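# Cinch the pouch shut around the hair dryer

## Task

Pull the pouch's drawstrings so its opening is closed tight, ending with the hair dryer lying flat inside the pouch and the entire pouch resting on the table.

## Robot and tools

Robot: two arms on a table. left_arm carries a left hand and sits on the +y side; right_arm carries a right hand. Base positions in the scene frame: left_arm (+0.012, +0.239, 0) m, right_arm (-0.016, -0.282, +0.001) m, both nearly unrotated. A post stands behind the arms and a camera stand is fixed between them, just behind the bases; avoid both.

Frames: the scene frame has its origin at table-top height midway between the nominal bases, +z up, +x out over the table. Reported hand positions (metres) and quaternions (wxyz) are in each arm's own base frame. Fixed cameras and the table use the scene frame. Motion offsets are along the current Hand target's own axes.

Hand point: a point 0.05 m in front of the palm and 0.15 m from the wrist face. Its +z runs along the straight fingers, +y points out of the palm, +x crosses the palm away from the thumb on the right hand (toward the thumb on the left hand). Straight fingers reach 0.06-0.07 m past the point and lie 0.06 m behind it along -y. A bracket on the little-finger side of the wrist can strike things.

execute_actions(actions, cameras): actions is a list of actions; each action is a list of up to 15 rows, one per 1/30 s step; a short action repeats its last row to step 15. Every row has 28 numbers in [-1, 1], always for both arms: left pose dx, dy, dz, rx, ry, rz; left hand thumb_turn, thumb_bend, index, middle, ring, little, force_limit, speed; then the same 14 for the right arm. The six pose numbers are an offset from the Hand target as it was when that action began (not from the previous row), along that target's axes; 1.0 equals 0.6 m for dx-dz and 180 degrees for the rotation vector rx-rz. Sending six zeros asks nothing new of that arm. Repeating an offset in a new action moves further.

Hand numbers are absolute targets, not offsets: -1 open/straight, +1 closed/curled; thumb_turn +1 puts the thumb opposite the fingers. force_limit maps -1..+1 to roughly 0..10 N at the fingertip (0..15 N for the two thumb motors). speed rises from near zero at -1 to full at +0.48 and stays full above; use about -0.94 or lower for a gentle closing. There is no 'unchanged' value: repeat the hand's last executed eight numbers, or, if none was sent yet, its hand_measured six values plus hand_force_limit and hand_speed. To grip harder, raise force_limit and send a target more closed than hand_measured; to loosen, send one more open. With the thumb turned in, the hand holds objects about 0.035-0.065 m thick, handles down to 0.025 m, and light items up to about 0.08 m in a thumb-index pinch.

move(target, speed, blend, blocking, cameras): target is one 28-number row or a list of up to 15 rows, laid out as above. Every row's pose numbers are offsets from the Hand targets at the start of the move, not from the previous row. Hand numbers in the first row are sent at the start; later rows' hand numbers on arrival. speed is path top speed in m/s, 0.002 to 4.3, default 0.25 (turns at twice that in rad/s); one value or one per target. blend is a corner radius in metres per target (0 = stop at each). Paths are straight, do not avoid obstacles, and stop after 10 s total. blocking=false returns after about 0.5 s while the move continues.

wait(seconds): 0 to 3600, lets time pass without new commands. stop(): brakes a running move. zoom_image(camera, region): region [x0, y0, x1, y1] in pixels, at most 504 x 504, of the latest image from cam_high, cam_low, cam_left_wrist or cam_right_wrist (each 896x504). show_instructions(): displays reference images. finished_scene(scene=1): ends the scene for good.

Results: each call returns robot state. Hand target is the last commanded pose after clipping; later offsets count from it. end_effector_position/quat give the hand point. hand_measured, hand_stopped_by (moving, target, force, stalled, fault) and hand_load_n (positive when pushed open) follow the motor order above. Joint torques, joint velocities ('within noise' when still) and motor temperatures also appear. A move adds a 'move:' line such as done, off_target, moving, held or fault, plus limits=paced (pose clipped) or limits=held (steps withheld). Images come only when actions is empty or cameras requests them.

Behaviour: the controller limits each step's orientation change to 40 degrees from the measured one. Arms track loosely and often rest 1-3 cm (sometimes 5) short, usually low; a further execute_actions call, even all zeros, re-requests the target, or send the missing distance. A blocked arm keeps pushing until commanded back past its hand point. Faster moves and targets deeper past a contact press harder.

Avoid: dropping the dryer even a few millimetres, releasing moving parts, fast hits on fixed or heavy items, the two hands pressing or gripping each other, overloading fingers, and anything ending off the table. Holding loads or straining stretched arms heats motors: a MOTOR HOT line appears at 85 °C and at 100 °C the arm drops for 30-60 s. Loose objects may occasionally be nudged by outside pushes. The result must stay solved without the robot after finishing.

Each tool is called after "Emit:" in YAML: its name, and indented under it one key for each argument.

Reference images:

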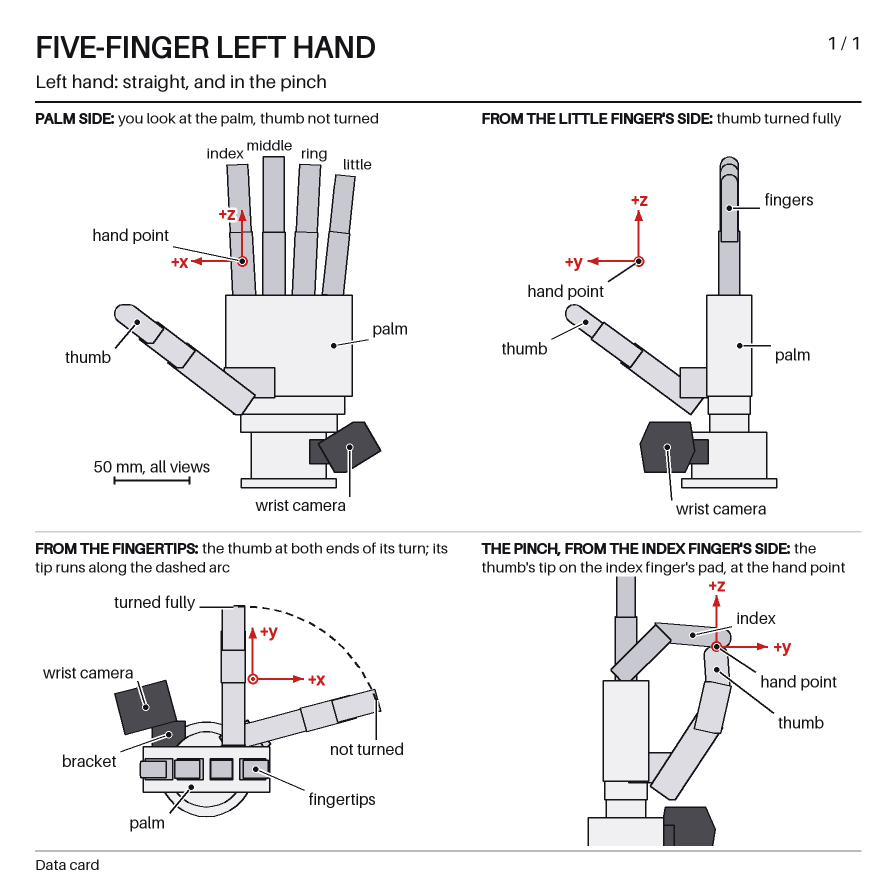

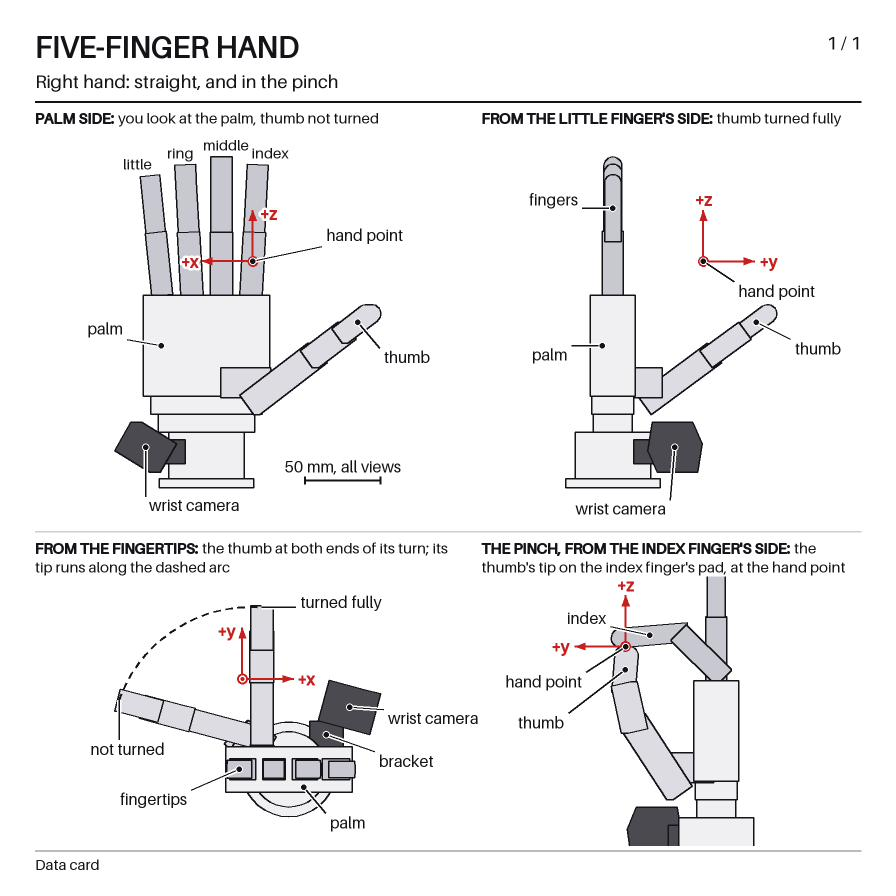

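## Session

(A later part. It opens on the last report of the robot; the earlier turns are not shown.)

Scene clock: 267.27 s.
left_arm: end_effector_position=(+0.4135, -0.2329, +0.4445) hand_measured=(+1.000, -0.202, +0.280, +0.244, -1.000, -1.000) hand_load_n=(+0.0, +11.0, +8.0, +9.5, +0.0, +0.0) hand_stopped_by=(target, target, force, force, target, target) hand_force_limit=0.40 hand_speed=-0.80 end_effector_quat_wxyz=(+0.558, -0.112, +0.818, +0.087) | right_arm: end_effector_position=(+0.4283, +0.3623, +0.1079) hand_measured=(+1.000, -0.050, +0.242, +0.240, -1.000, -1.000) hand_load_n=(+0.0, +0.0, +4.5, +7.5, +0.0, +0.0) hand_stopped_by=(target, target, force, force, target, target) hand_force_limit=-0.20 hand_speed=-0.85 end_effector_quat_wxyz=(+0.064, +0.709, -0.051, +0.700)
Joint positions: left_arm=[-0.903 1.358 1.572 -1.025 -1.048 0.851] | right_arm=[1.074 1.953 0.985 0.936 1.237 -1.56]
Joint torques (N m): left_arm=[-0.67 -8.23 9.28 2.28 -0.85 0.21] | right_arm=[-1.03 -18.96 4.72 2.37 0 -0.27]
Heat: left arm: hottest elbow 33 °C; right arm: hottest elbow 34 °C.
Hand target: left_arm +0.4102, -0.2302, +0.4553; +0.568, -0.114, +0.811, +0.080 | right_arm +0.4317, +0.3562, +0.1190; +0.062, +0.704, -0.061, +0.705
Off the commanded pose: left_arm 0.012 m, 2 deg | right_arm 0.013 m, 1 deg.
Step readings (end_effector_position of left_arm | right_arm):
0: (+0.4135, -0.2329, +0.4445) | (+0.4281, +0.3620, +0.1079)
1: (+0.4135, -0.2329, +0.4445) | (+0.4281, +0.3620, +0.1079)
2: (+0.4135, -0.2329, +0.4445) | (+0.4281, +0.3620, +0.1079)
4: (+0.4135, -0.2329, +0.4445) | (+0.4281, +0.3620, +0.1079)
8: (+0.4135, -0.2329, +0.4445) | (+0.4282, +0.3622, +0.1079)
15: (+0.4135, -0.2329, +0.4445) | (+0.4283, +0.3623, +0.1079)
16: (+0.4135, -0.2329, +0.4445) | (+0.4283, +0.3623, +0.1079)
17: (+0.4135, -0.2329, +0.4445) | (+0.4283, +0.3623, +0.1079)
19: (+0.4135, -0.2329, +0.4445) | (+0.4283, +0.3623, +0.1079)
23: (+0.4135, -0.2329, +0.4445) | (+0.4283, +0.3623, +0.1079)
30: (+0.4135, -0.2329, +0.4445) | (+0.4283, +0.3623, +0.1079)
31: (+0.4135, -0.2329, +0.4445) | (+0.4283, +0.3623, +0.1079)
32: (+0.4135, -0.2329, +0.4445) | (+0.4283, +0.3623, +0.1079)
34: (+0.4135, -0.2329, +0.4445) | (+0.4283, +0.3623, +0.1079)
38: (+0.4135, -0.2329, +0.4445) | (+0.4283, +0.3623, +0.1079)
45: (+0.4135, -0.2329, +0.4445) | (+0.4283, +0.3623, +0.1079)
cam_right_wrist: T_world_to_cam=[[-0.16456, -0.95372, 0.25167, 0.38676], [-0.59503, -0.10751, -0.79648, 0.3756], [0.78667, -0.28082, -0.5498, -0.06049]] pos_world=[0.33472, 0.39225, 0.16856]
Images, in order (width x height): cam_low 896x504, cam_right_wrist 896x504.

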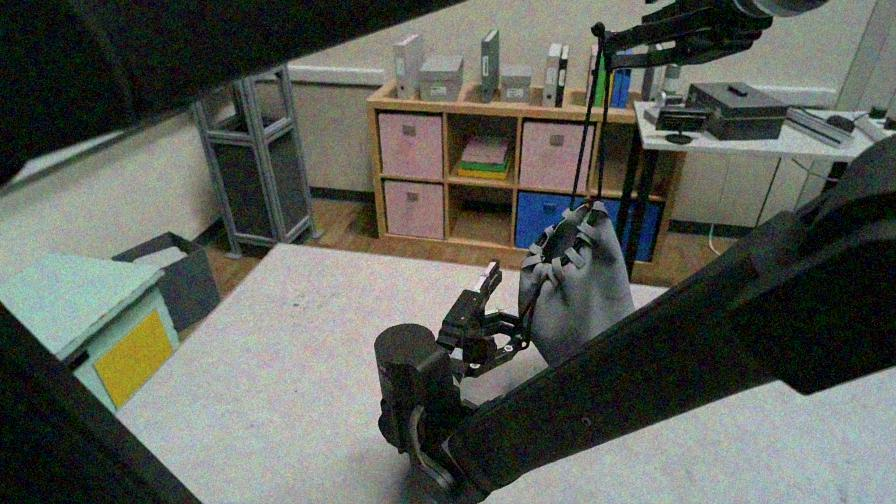

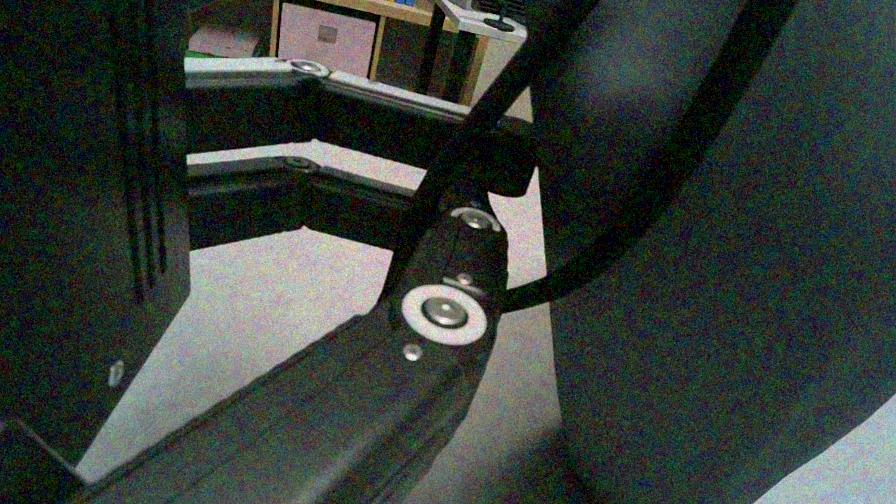

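Emit:
move:
  target: [-0.094,0,-0.0341,0,0,0,1,-0.2,0.5,0.5,-1,-1,0.4,-0.8,-0.08,0.0,0.0,0,0,0,1,-0.05,0.5,0.5,-1,-1,0.3,-0.85]
  speed: 0.04
  cameras: ["cam_right_wrist","cam_low","cam_high"]

Emit:
zoom_image:
  camera: "cam_low"
  region: [440, 100, 690, 400]

Scene clock: 270.60 s.
left_arm: end_effector_position=(+0.4109, -0.2308, +0.4697) hand_measured=(+1.000, -0.202, +0.280, +0.244, -1.000, -1.000) hand_load_n=(+1.0, +11.5, +8.5, +9.0, +0.0, +0.0) hand_stopped_by=(target, target, force, force, target, target) hand_force_limit=0.40 hand_speed=-0.80 end_effector_quat_wxyz=(+0.545, -0.097, +0.826, +0.103) | right_arm: end_effector_position=(+0.4291, +0.3624, +0.0791) hand_measured=(+1.000, -0.050, +0.252, +0.240, -1.000, -1.000) hand_load_n=(+0.0, +0.0, +7.0, +7.0, +0.0, +0.0) hand_stopped_by=(target, target, force, force, target, target) hand_force_limit=0.30 hand_speed=-0.85 end_effector_quat_wxyz=(+0.054, +0.704, -0.062, +0.706)
Joint positions: left_arm=[-0.903 1.388 1.679 -1.155 -1.042 0.851] | right_arm=[1.072 2.029 0.985 1.051 1.237 -1.567]
Joint torques (N m): left_arm=[-0.67 -7.88 16.84 1.05 -1.14 0.22] | right_arm=[-0.5 -15.85 4.27 2.18 -0.05 -0.23]
Heat: left arm: hottest elbow 33 °C; right arm: hottest elbow 34 °C.
Hand target: left_arm +0.4103, -0.2302, +0.5152; +0.568, -0.114, +0.811, +0.080 | right_arm +0.4318, +0.3561, +0.0710; +0.062, +0.704, -0.061, +0.705
Off the commanded pose: left_arm 0.046 m, 5 deg | right_arm 0.011 m, 1 deg.
move: off_target (left_arm, right_arm)
cam_right_wrist: T_world_to_cam=[[-0.16971, -0.96005, 0.22247, 0.40112], [-0.58123, -0.0848, -0.80931, 0.34005], [0.79585, -0.26665, -0.54362, -0.0864]] pos_world=[0.33448, 0.39089, 0.139]
Images, in order (width x height): cam_high 896x504, cam_low 896x504, cam_right_wrist 896x504.

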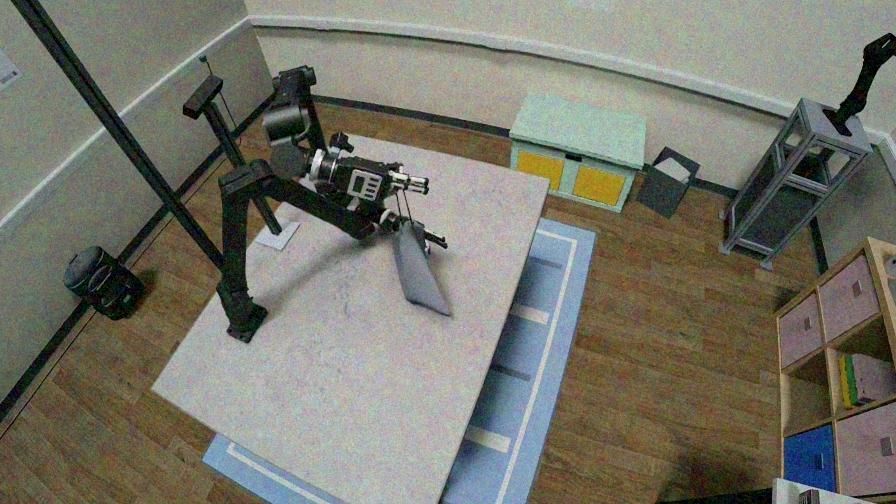

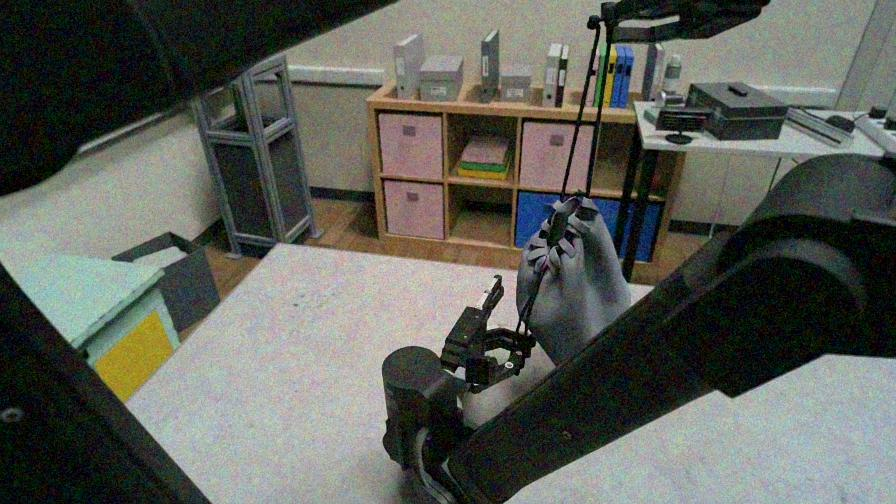

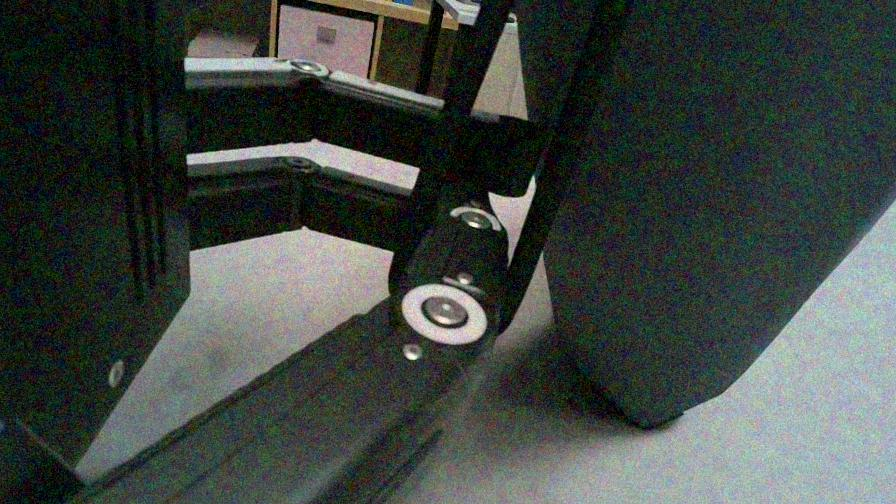

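Scaled by 1.680.

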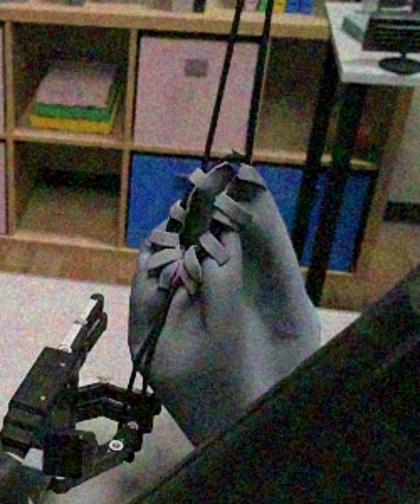

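Emit:
move:
  target: [-0.094,0,-0.0341,0,0,0,1,-0.2,0.5,0.5,-1,-1,0.4,-0.8,0,0,0,0,0,0,1,-0.05,0.5,0.5,-1,-1,0.3,-0.85]
  speed: 0.04
  cameras: ["cam_right_wrist","cam_low","cam_high"]

Emit:
zoom_image:
  camera: "cam_low"
  region: [440, 100, 690, 400]

Scene clock: 273.47 s.
left_arm: end_effector_position=(+0.4156, -0.2389, +0.5153) hand_measured=(+1.000, -0.202, +0.280, +0.244, -1.000, -1.000) hand_load_n=(+2.5, +11.5, +9.5, +8.5, +0.0, +0.0) hand_stopped_by=(target, target, force, force, target, target) hand_force_limit=0.40 hand_speed=-0.80 end_effector_quat_wxyz=(+0.537, -0.096, +0.831, +0.107) | right_arm: end_effector_position=(+0.4302, +0.3606, +0.0811) hand_measured=(+1.000, -0.050, +0.252, +0.240, -1.000, -1.000) hand_load_n=(+0.0, +0.0, +6.5, +7.0, +0.0, +0.0) hand_stopped_by=(target, target, force, force, target, target) hand_force_limit=0.30 hand_speed=-0.85 end_effector_quat_wxyz=(+0.061, +0.703, -0.057, +0.706)
Joint positions: left_arm=[-0.903 1.473 1.907 -1.332 -1.033 0.83] | right_arm=[1.069 2.029 0.985 1.058 1.237 -1.59]
Joint torques (N m): left_arm=[-0.73 -9.35 17.95 1.29 -1.5 0.43] | right_arm=[-0.21 -15.91 4.22 1.84 -0.04 0.02]
Heat: left arm: hottest elbow 33 °C; right arm: hottest elbow 34 °C.
Hand target: left_arm +0.4103, -0.2302, +0.5752; +0.568, -0.114, +0.811, +0.080 | right_arm +0.4317, +0.3562, +0.0710; +0.062, +0.704, -0.061, +0.705
Off the commanded pose: left_arm 0.061 m, 6 deg | right_arm 0.011 m, 0 deg.
move: off_target (left_arm)
cam_right_wrist: T_world_to_cam=[[-0.17265, -0.95568, 0.23848, 0.39748], [-0.58181, -0.09642, -0.80759, 0.34641], [0.79479, -0.27818, -0.53937, -0.08242]] pos_world=[0.33568, 0.39034, 0.14051]
Images, in order (width x height): cam_high 896x504, cam_low 896x504, cam_right_wrist 896x504.

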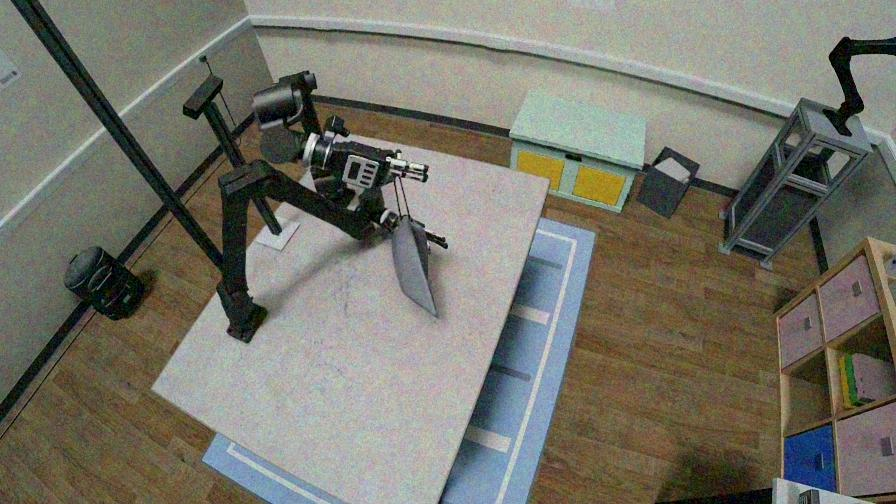

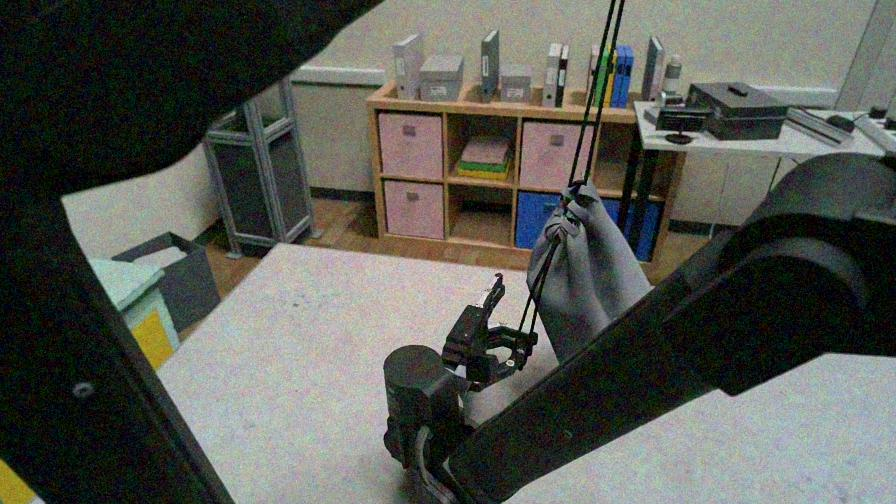

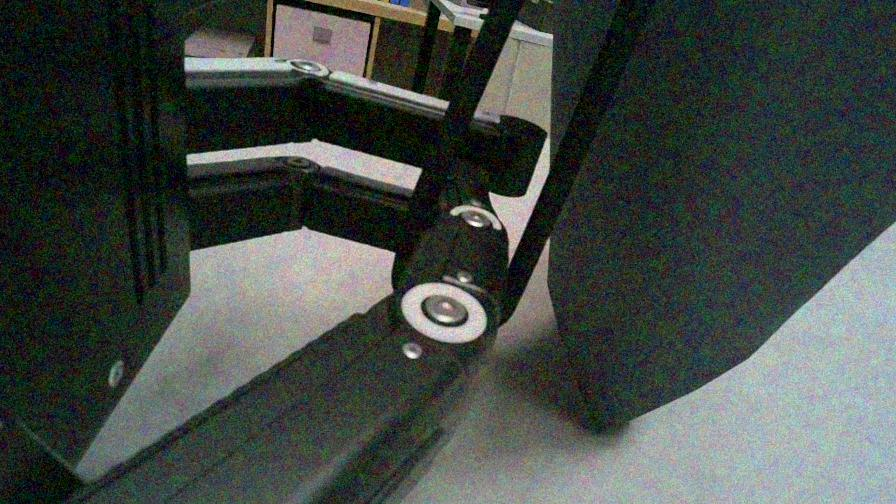

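Scaled by 1.680.

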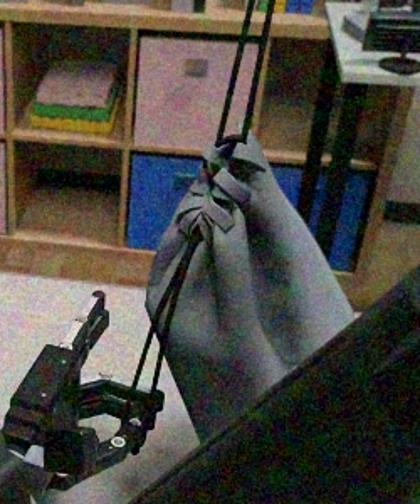

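Emit:
move:
  target: [-0.0783,0,-0.0285,0,0,0,1,-0.2,0.5,0.5,-1,-1,0.4,-0.8,0,0,0,0,0,0,1,-0.05,0.5,0.5,-1,-1,0.3,-0.85]
  speed: 0.03
  cameras: ["cam_right_wrist","cam_low","cam_high"]

Emit:
zoom_image:
  camera: "cam_low"
  region: [440, 100, 690, 400]

Scene clock: 276.33 s.
left_arm: end_effector_position=(+0.4120, -0.2301, +0.6128) hand_measured=(+1.000, -0.202, +0.280, +0.244, -1.000, -1.000) hand_load_n=(+1.0, +2.0, +2.0, +0.0, +0.0, +0.0) hand_stopped_by=(target, target, force, force, target, target) hand_force_limit=0.40 hand_speed=-0.80 end_effector_quat_wxyz=(+0.564, -0.111, +0.814, +0.089) | right_arm: end_effector_position=(+0.4306, +0.3596, +0.0759) hand_measured=(+1.000, -0.050, +0.252, +0.240, -1.000, -1.000) hand_load_n=(+0.5, +0.0, +7.0, +7.0, +0.0, +0.0) hand_stopped_by=(target, target, force, force, target, target) hand_force_limit=0.30 hand_speed=-0.85 end_effector_quat_wxyz=(+0.065, +0.704, -0.054, +0.705)
Joint positions: left_arm=[-0.904 1.574 2.295 -1.516 -1.06 0.864] | right_arm=[1.068 2.04 0.984 1.061 1.236 -1.591]
Joint torques (N m): left_arm=[-0.56 -7.3 11.7 0.94 -0.46 0.12] | right_arm=[-0.56 -16.79 4.18 1.88 0.03 -0.01]
Heat: left arm: hottest elbow 34 °C; right arm: hottest elbow 34 °C.
Hand target: left_arm +0.4103, -0.2302, +0.6252; +0.568, -0.114, +0.811, +0.080 | right_arm +0.4318, +0.3561, +0.0710; +0.062, +0.704, -0.061, +0.705
Off the commanded pose: left_arm 0.012 m, 1 deg | right_arm 0.006 m, 1 deg.
move: off_target (left_arm)
cam_right_wrist: T_world_to_cam=[[-0.17153, -0.95344, 0.24804, 0.39578], [-0.58538, -0.10387, -0.80408, 0.34632], [0.79241, -0.28312, -0.54031, -0.08287]] pos_world=[0.33629, 0.38986, 0.13553]
Images, in order (width x height): cam_high 896x504, cam_low 896x504, cam_right_wrist 896x504.

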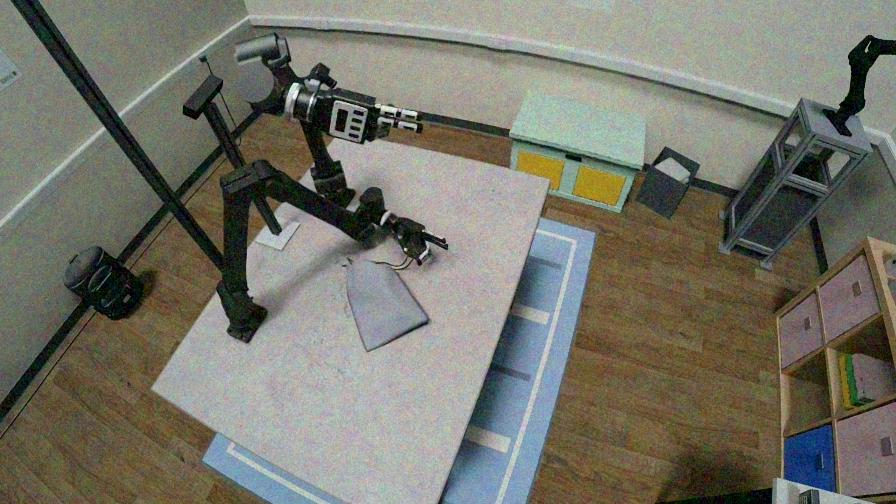

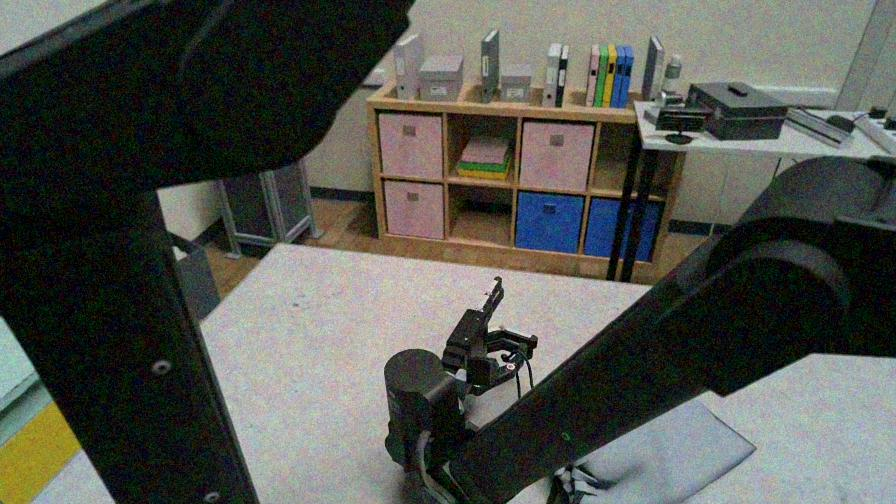

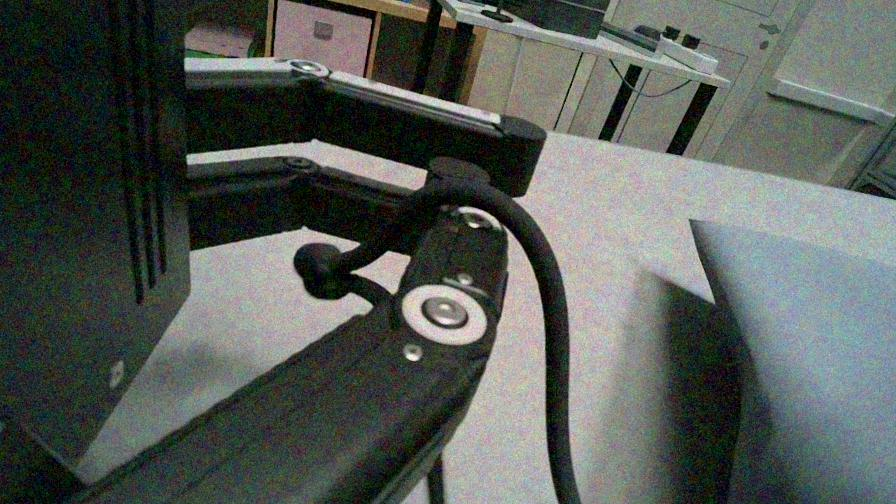

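Scaled by 1.680.

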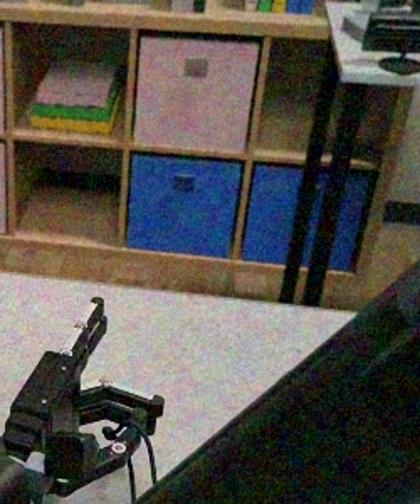

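Emit:
zoom_image:
  camera: "cam_high"
  region: [320, 190, 470, 360]

Emit:
zoom_image:
  camera: "cam_low"
  region: [470, 330, 770, 504]

Scaled by 2.965.

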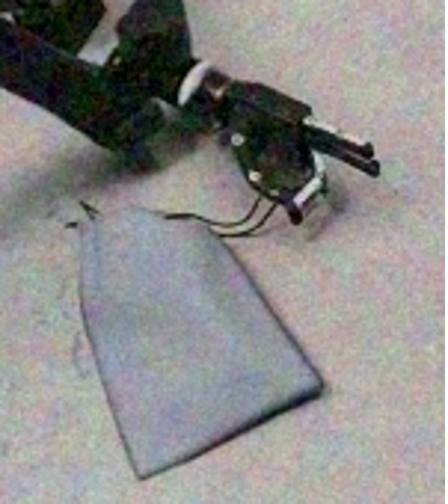

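Scaled by 1.680.

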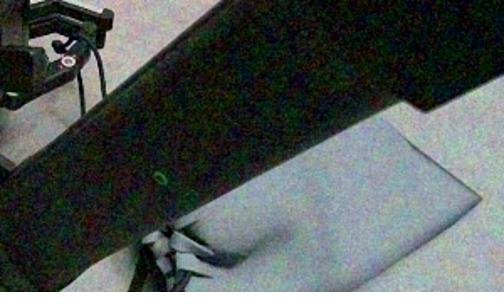

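Emit:
move:
  target: [0,0,0,0,0,0,1,-0.2,0.5,0.5,-1,-1,0.4,-0.8,0.1817,-0.0322,0.1433,-0.109,-0.1928,0.465,1,-0.05,0.5,0.5,-1,-1,0.3,-0.85]
  speed: 0.12
  cameras: ["cam_right_wrist","cam_low","cam_high"]

Emit:
zoom_image:
  camera: "cam_high"
  region: [320, 190, 520, 390]

Scene clock: 289.50 s.
left_arm: end_effector_position=(+0.4120, -0.2301, +0.6128) hand_measured=(+1.000, -0.202, +0.280, +0.244, -1.000, -1.000) hand_load_n=(+1.5, +2.0, +2.0, +0.0, +0.0, +0.0) hand_stopped_by=(target, target, force, force, target, target) hand_force_limit=0.40 hand_speed=-0.80 end_effector_quat_wxyz=(+0.564, -0.111, +0.814, +0.089) | right_arm: end_effector_position=(+0.5003, +0.3513, +0.1395) hand_measured=(+1.000, -0.050, +0.252, +0.240, -1.000, -1.000) hand_load_n=(+0.0, +0.0, +7.0, +7.0, +0.0, +0.0) hand_stopped_by=(target, target, force, force, target, target) hand_force_limit=0.30 hand_speed=-0.85 end_effector_quat_wxyz=(-0.296, +0.651, -0.619, +0.326)
Joint positions: left_arm=[-0.904 1.574 2.295 -1.516 -1.06 0.864] | right_arm=[0.707 1.6 1.208 -0.414 0.554 0.428]
Joint torques (N m): left_arm=[-0.62 -6.95 11.77 0.88 -0.45 0.11] | right_arm=[-0.73 -17.44 12.59 0.96 0.27 0.02]
Heat: left arm: hottest elbow 34 °C; right arm: hottest elbow 34 °C.
Hand target: left_arm +0.4103, -0.2302, +0.6252; +0.568, -0.114, +0.811, +0.080 | right_arm +0.5197, +0.3604, +0.1802; -0.327, +0.627, -0.627, +0.327
Off the commanded pose: left_arm 0.013 m, 1 deg | right_arm 0.046 m, 5 deg.
move: off_target (right_arm)
cam_right_wrist: T_world_to_cam=[[-0.59848, -0.28999, -0.74681, 0.50336], [-0.57612, 0.80354, 0.14968, -0.01902], [0.55669, 0.51983, -0.64797, -0.2553]] pos_world=[0.43242, 0.29397, 0.21333]
Images, in order (width x height): cam_high 896x504, cam_low 896x504, cam_right_wrist 896x504.

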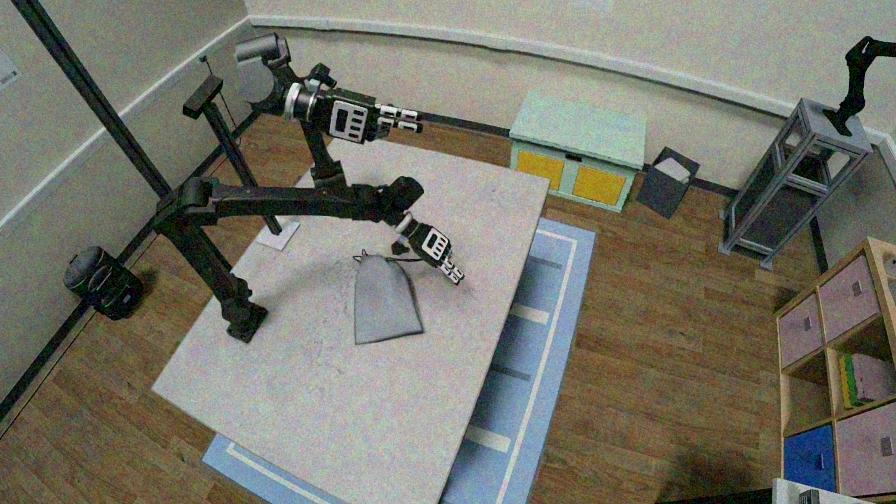

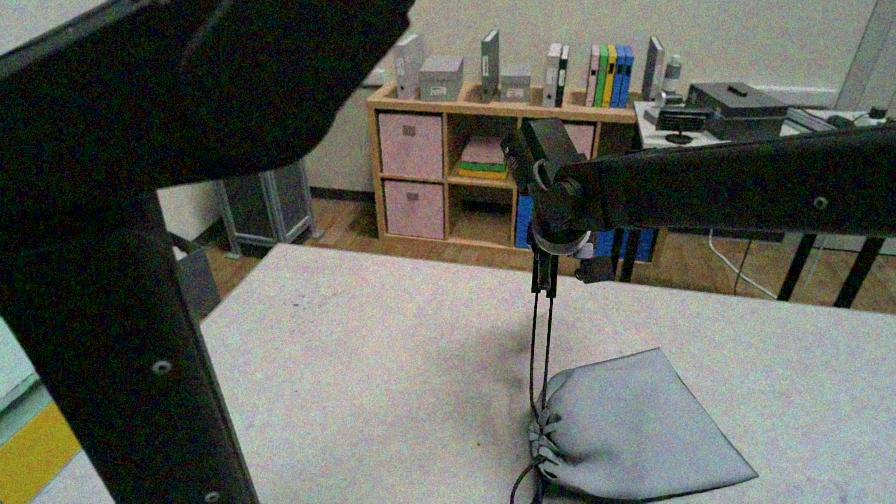

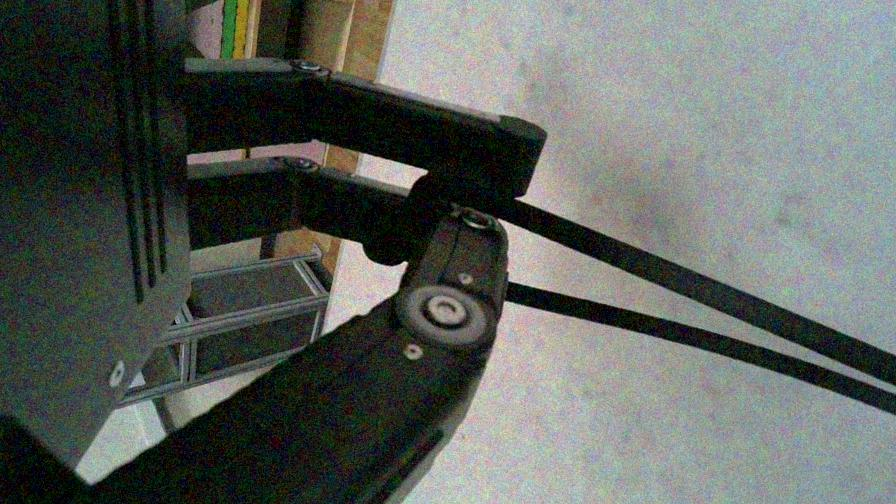

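Scaled by 2.520.

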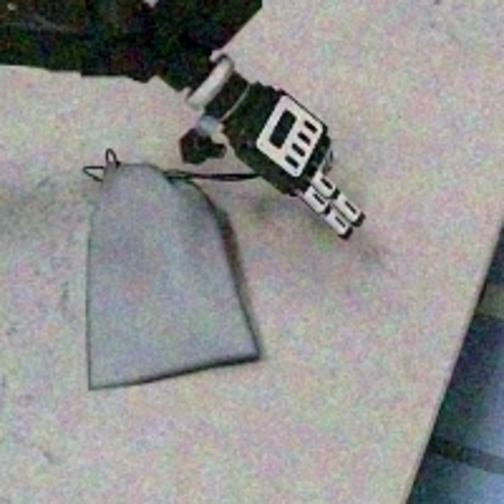

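Emit:
zoom_image:
  camera: "cam_low"
  region: [470, 290, 770, 504]

Scaled by 1.680.

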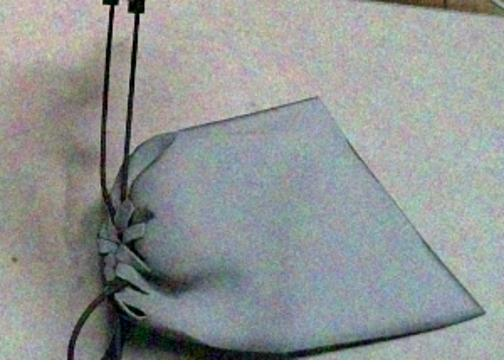

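Emit:
move:
  target: [0,0,0,0,0,0,1,-0.2,0.5,0.5,-1,-1,0.4,-0.8,0.1,-0.0403,0.1447,0,0,0,1,-0.05,0.5,0.5,-1,-1,0.3,-0.85]
  speed: 0.06
  cameras: ["cam_right_wrist","cam_low","cam_high"]

Emit:
zoom_image:
  camera: "cam_low"
  region: [400, 200, 800, 504]

Emit:
zoom_image:
  camera: "cam_high"
  region: [320, 190, 520, 390]

Scene clock: 294.13 s.
left_arm: end_effector_position=(+0.4120, -0.2301, +0.6128) hand_measured=(+1.000, -0.202, +0.280, +0.244, -1.000, -1.000) hand_load_n=(+1.5, +2.5, +1.5, +0.0, +0.0, +0.0) hand_stopped_by=(target, target, force, force, target, target) hand_force_limit=0.40 hand_speed=-0.80 end_effector_quat_wxyz=(+0.564, -0.111, +0.814, +0.089) | right_arm: end_effector_position=(+0.5773, +0.2925, +0.1224) hand_measured=(+1.000, -0.050, +0.252, +0.240, -1.000, -1.000) hand_load_n=(+0.0, +0.0, +7.0, +7.0, +0.0, +0.0) hand_stopped_by=(target, target, force, force, target, target) hand_force_limit=0.30 hand_speed=-0.85 end_effector_quat_wxyz=(-0.299, +0.641, -0.633, +0.315)
Joint positions: left_arm=[-0.904 1.574 2.295 -1.516 -1.06 0.864] | right_arm=[0.522 1.682 1.257 -0.322 0.416 0.327]
Joint torques (N m): left_arm=[-0.5 -7.06 11.81 0.88 -0.45 0.11] | right_arm=[-0.5 -16.09 12.52 2.61 0.18 -0.26]
Heat: left arm: hottest elbow 34 °C; right arm: hottest elbow 35 °C.
Hand target: left_arm +0.4103, -0.2302, +0.6252; +0.568, -0.114, +0.811, +0.080 | right_arm +0.6047, +0.3004, +0.1504; -0.327, +0.627, -0.627, +0.327
Off the commanded pose: left_arm 0.013 m, 1 deg | right_arm 0.040 m, 4 deg.
move: off_target (right_arm)
cam_right_wrist: T_world_to_cam=[[-0.61267, -0.2514, -0.74928, 0.51685], [-0.55587, 0.81101, 0.1824, 0.05726], [0.56182, 0.52826, -0.63663, -0.28547]] pos_world=[0.50887, 0.2343, 0.19508]
Images, in order (width x height): cam_high 896x504, cam_low 896x504, cam_right_wrist 896x504.

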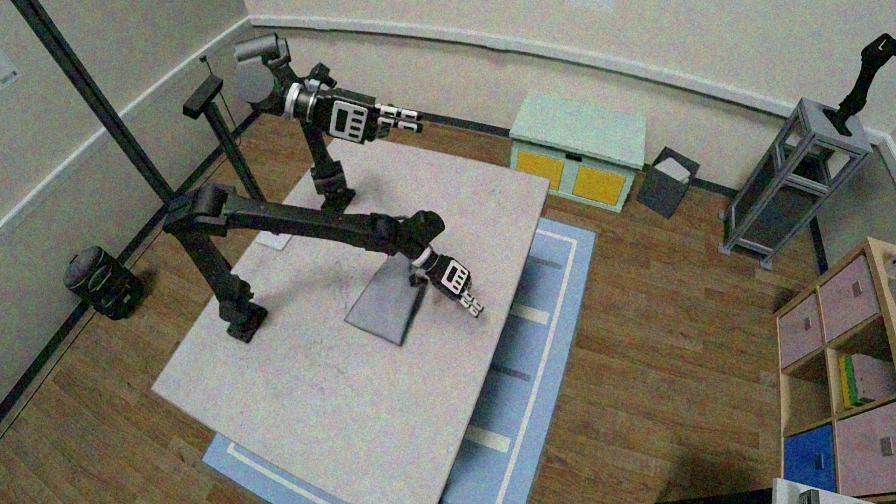

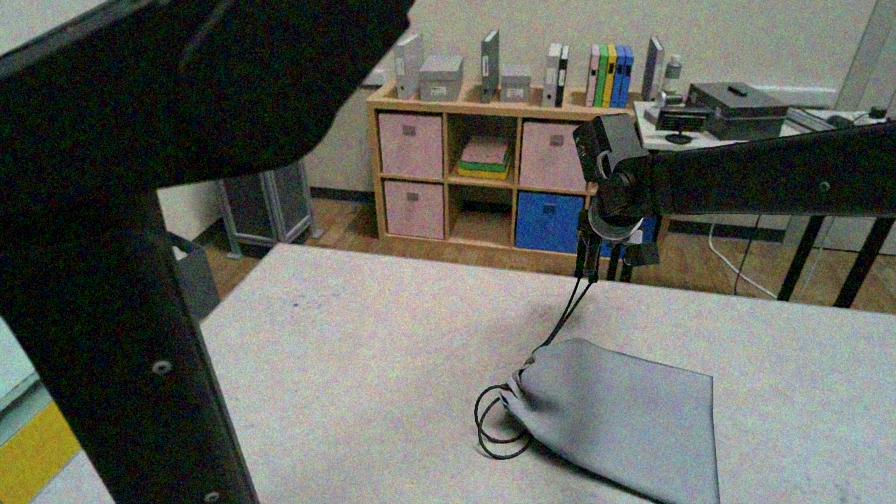

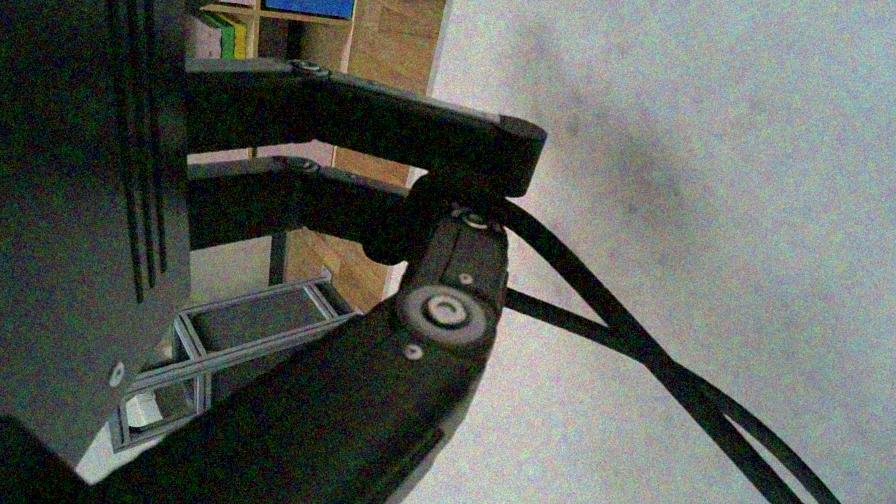

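Scaled by 1.260.

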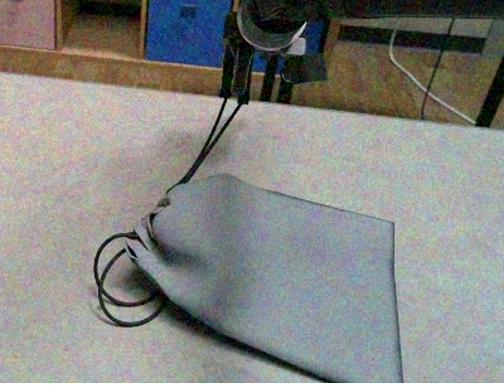

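Scaled by 2.520.

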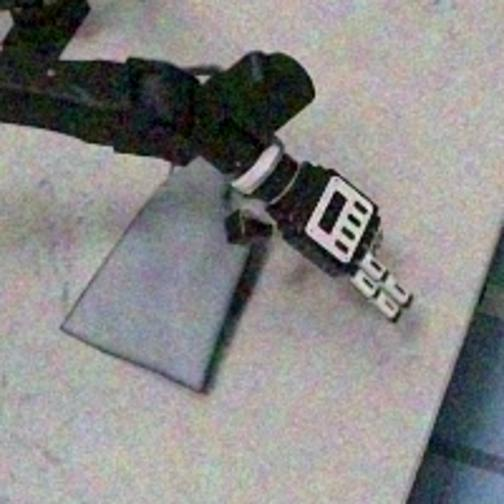

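Emit:
zoom_image:
  camera: "cam_low"
  region: [460, 330, 600, 470]

Scaled by 3.600.

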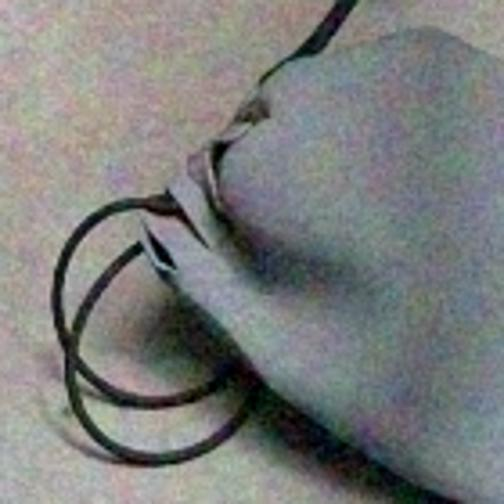

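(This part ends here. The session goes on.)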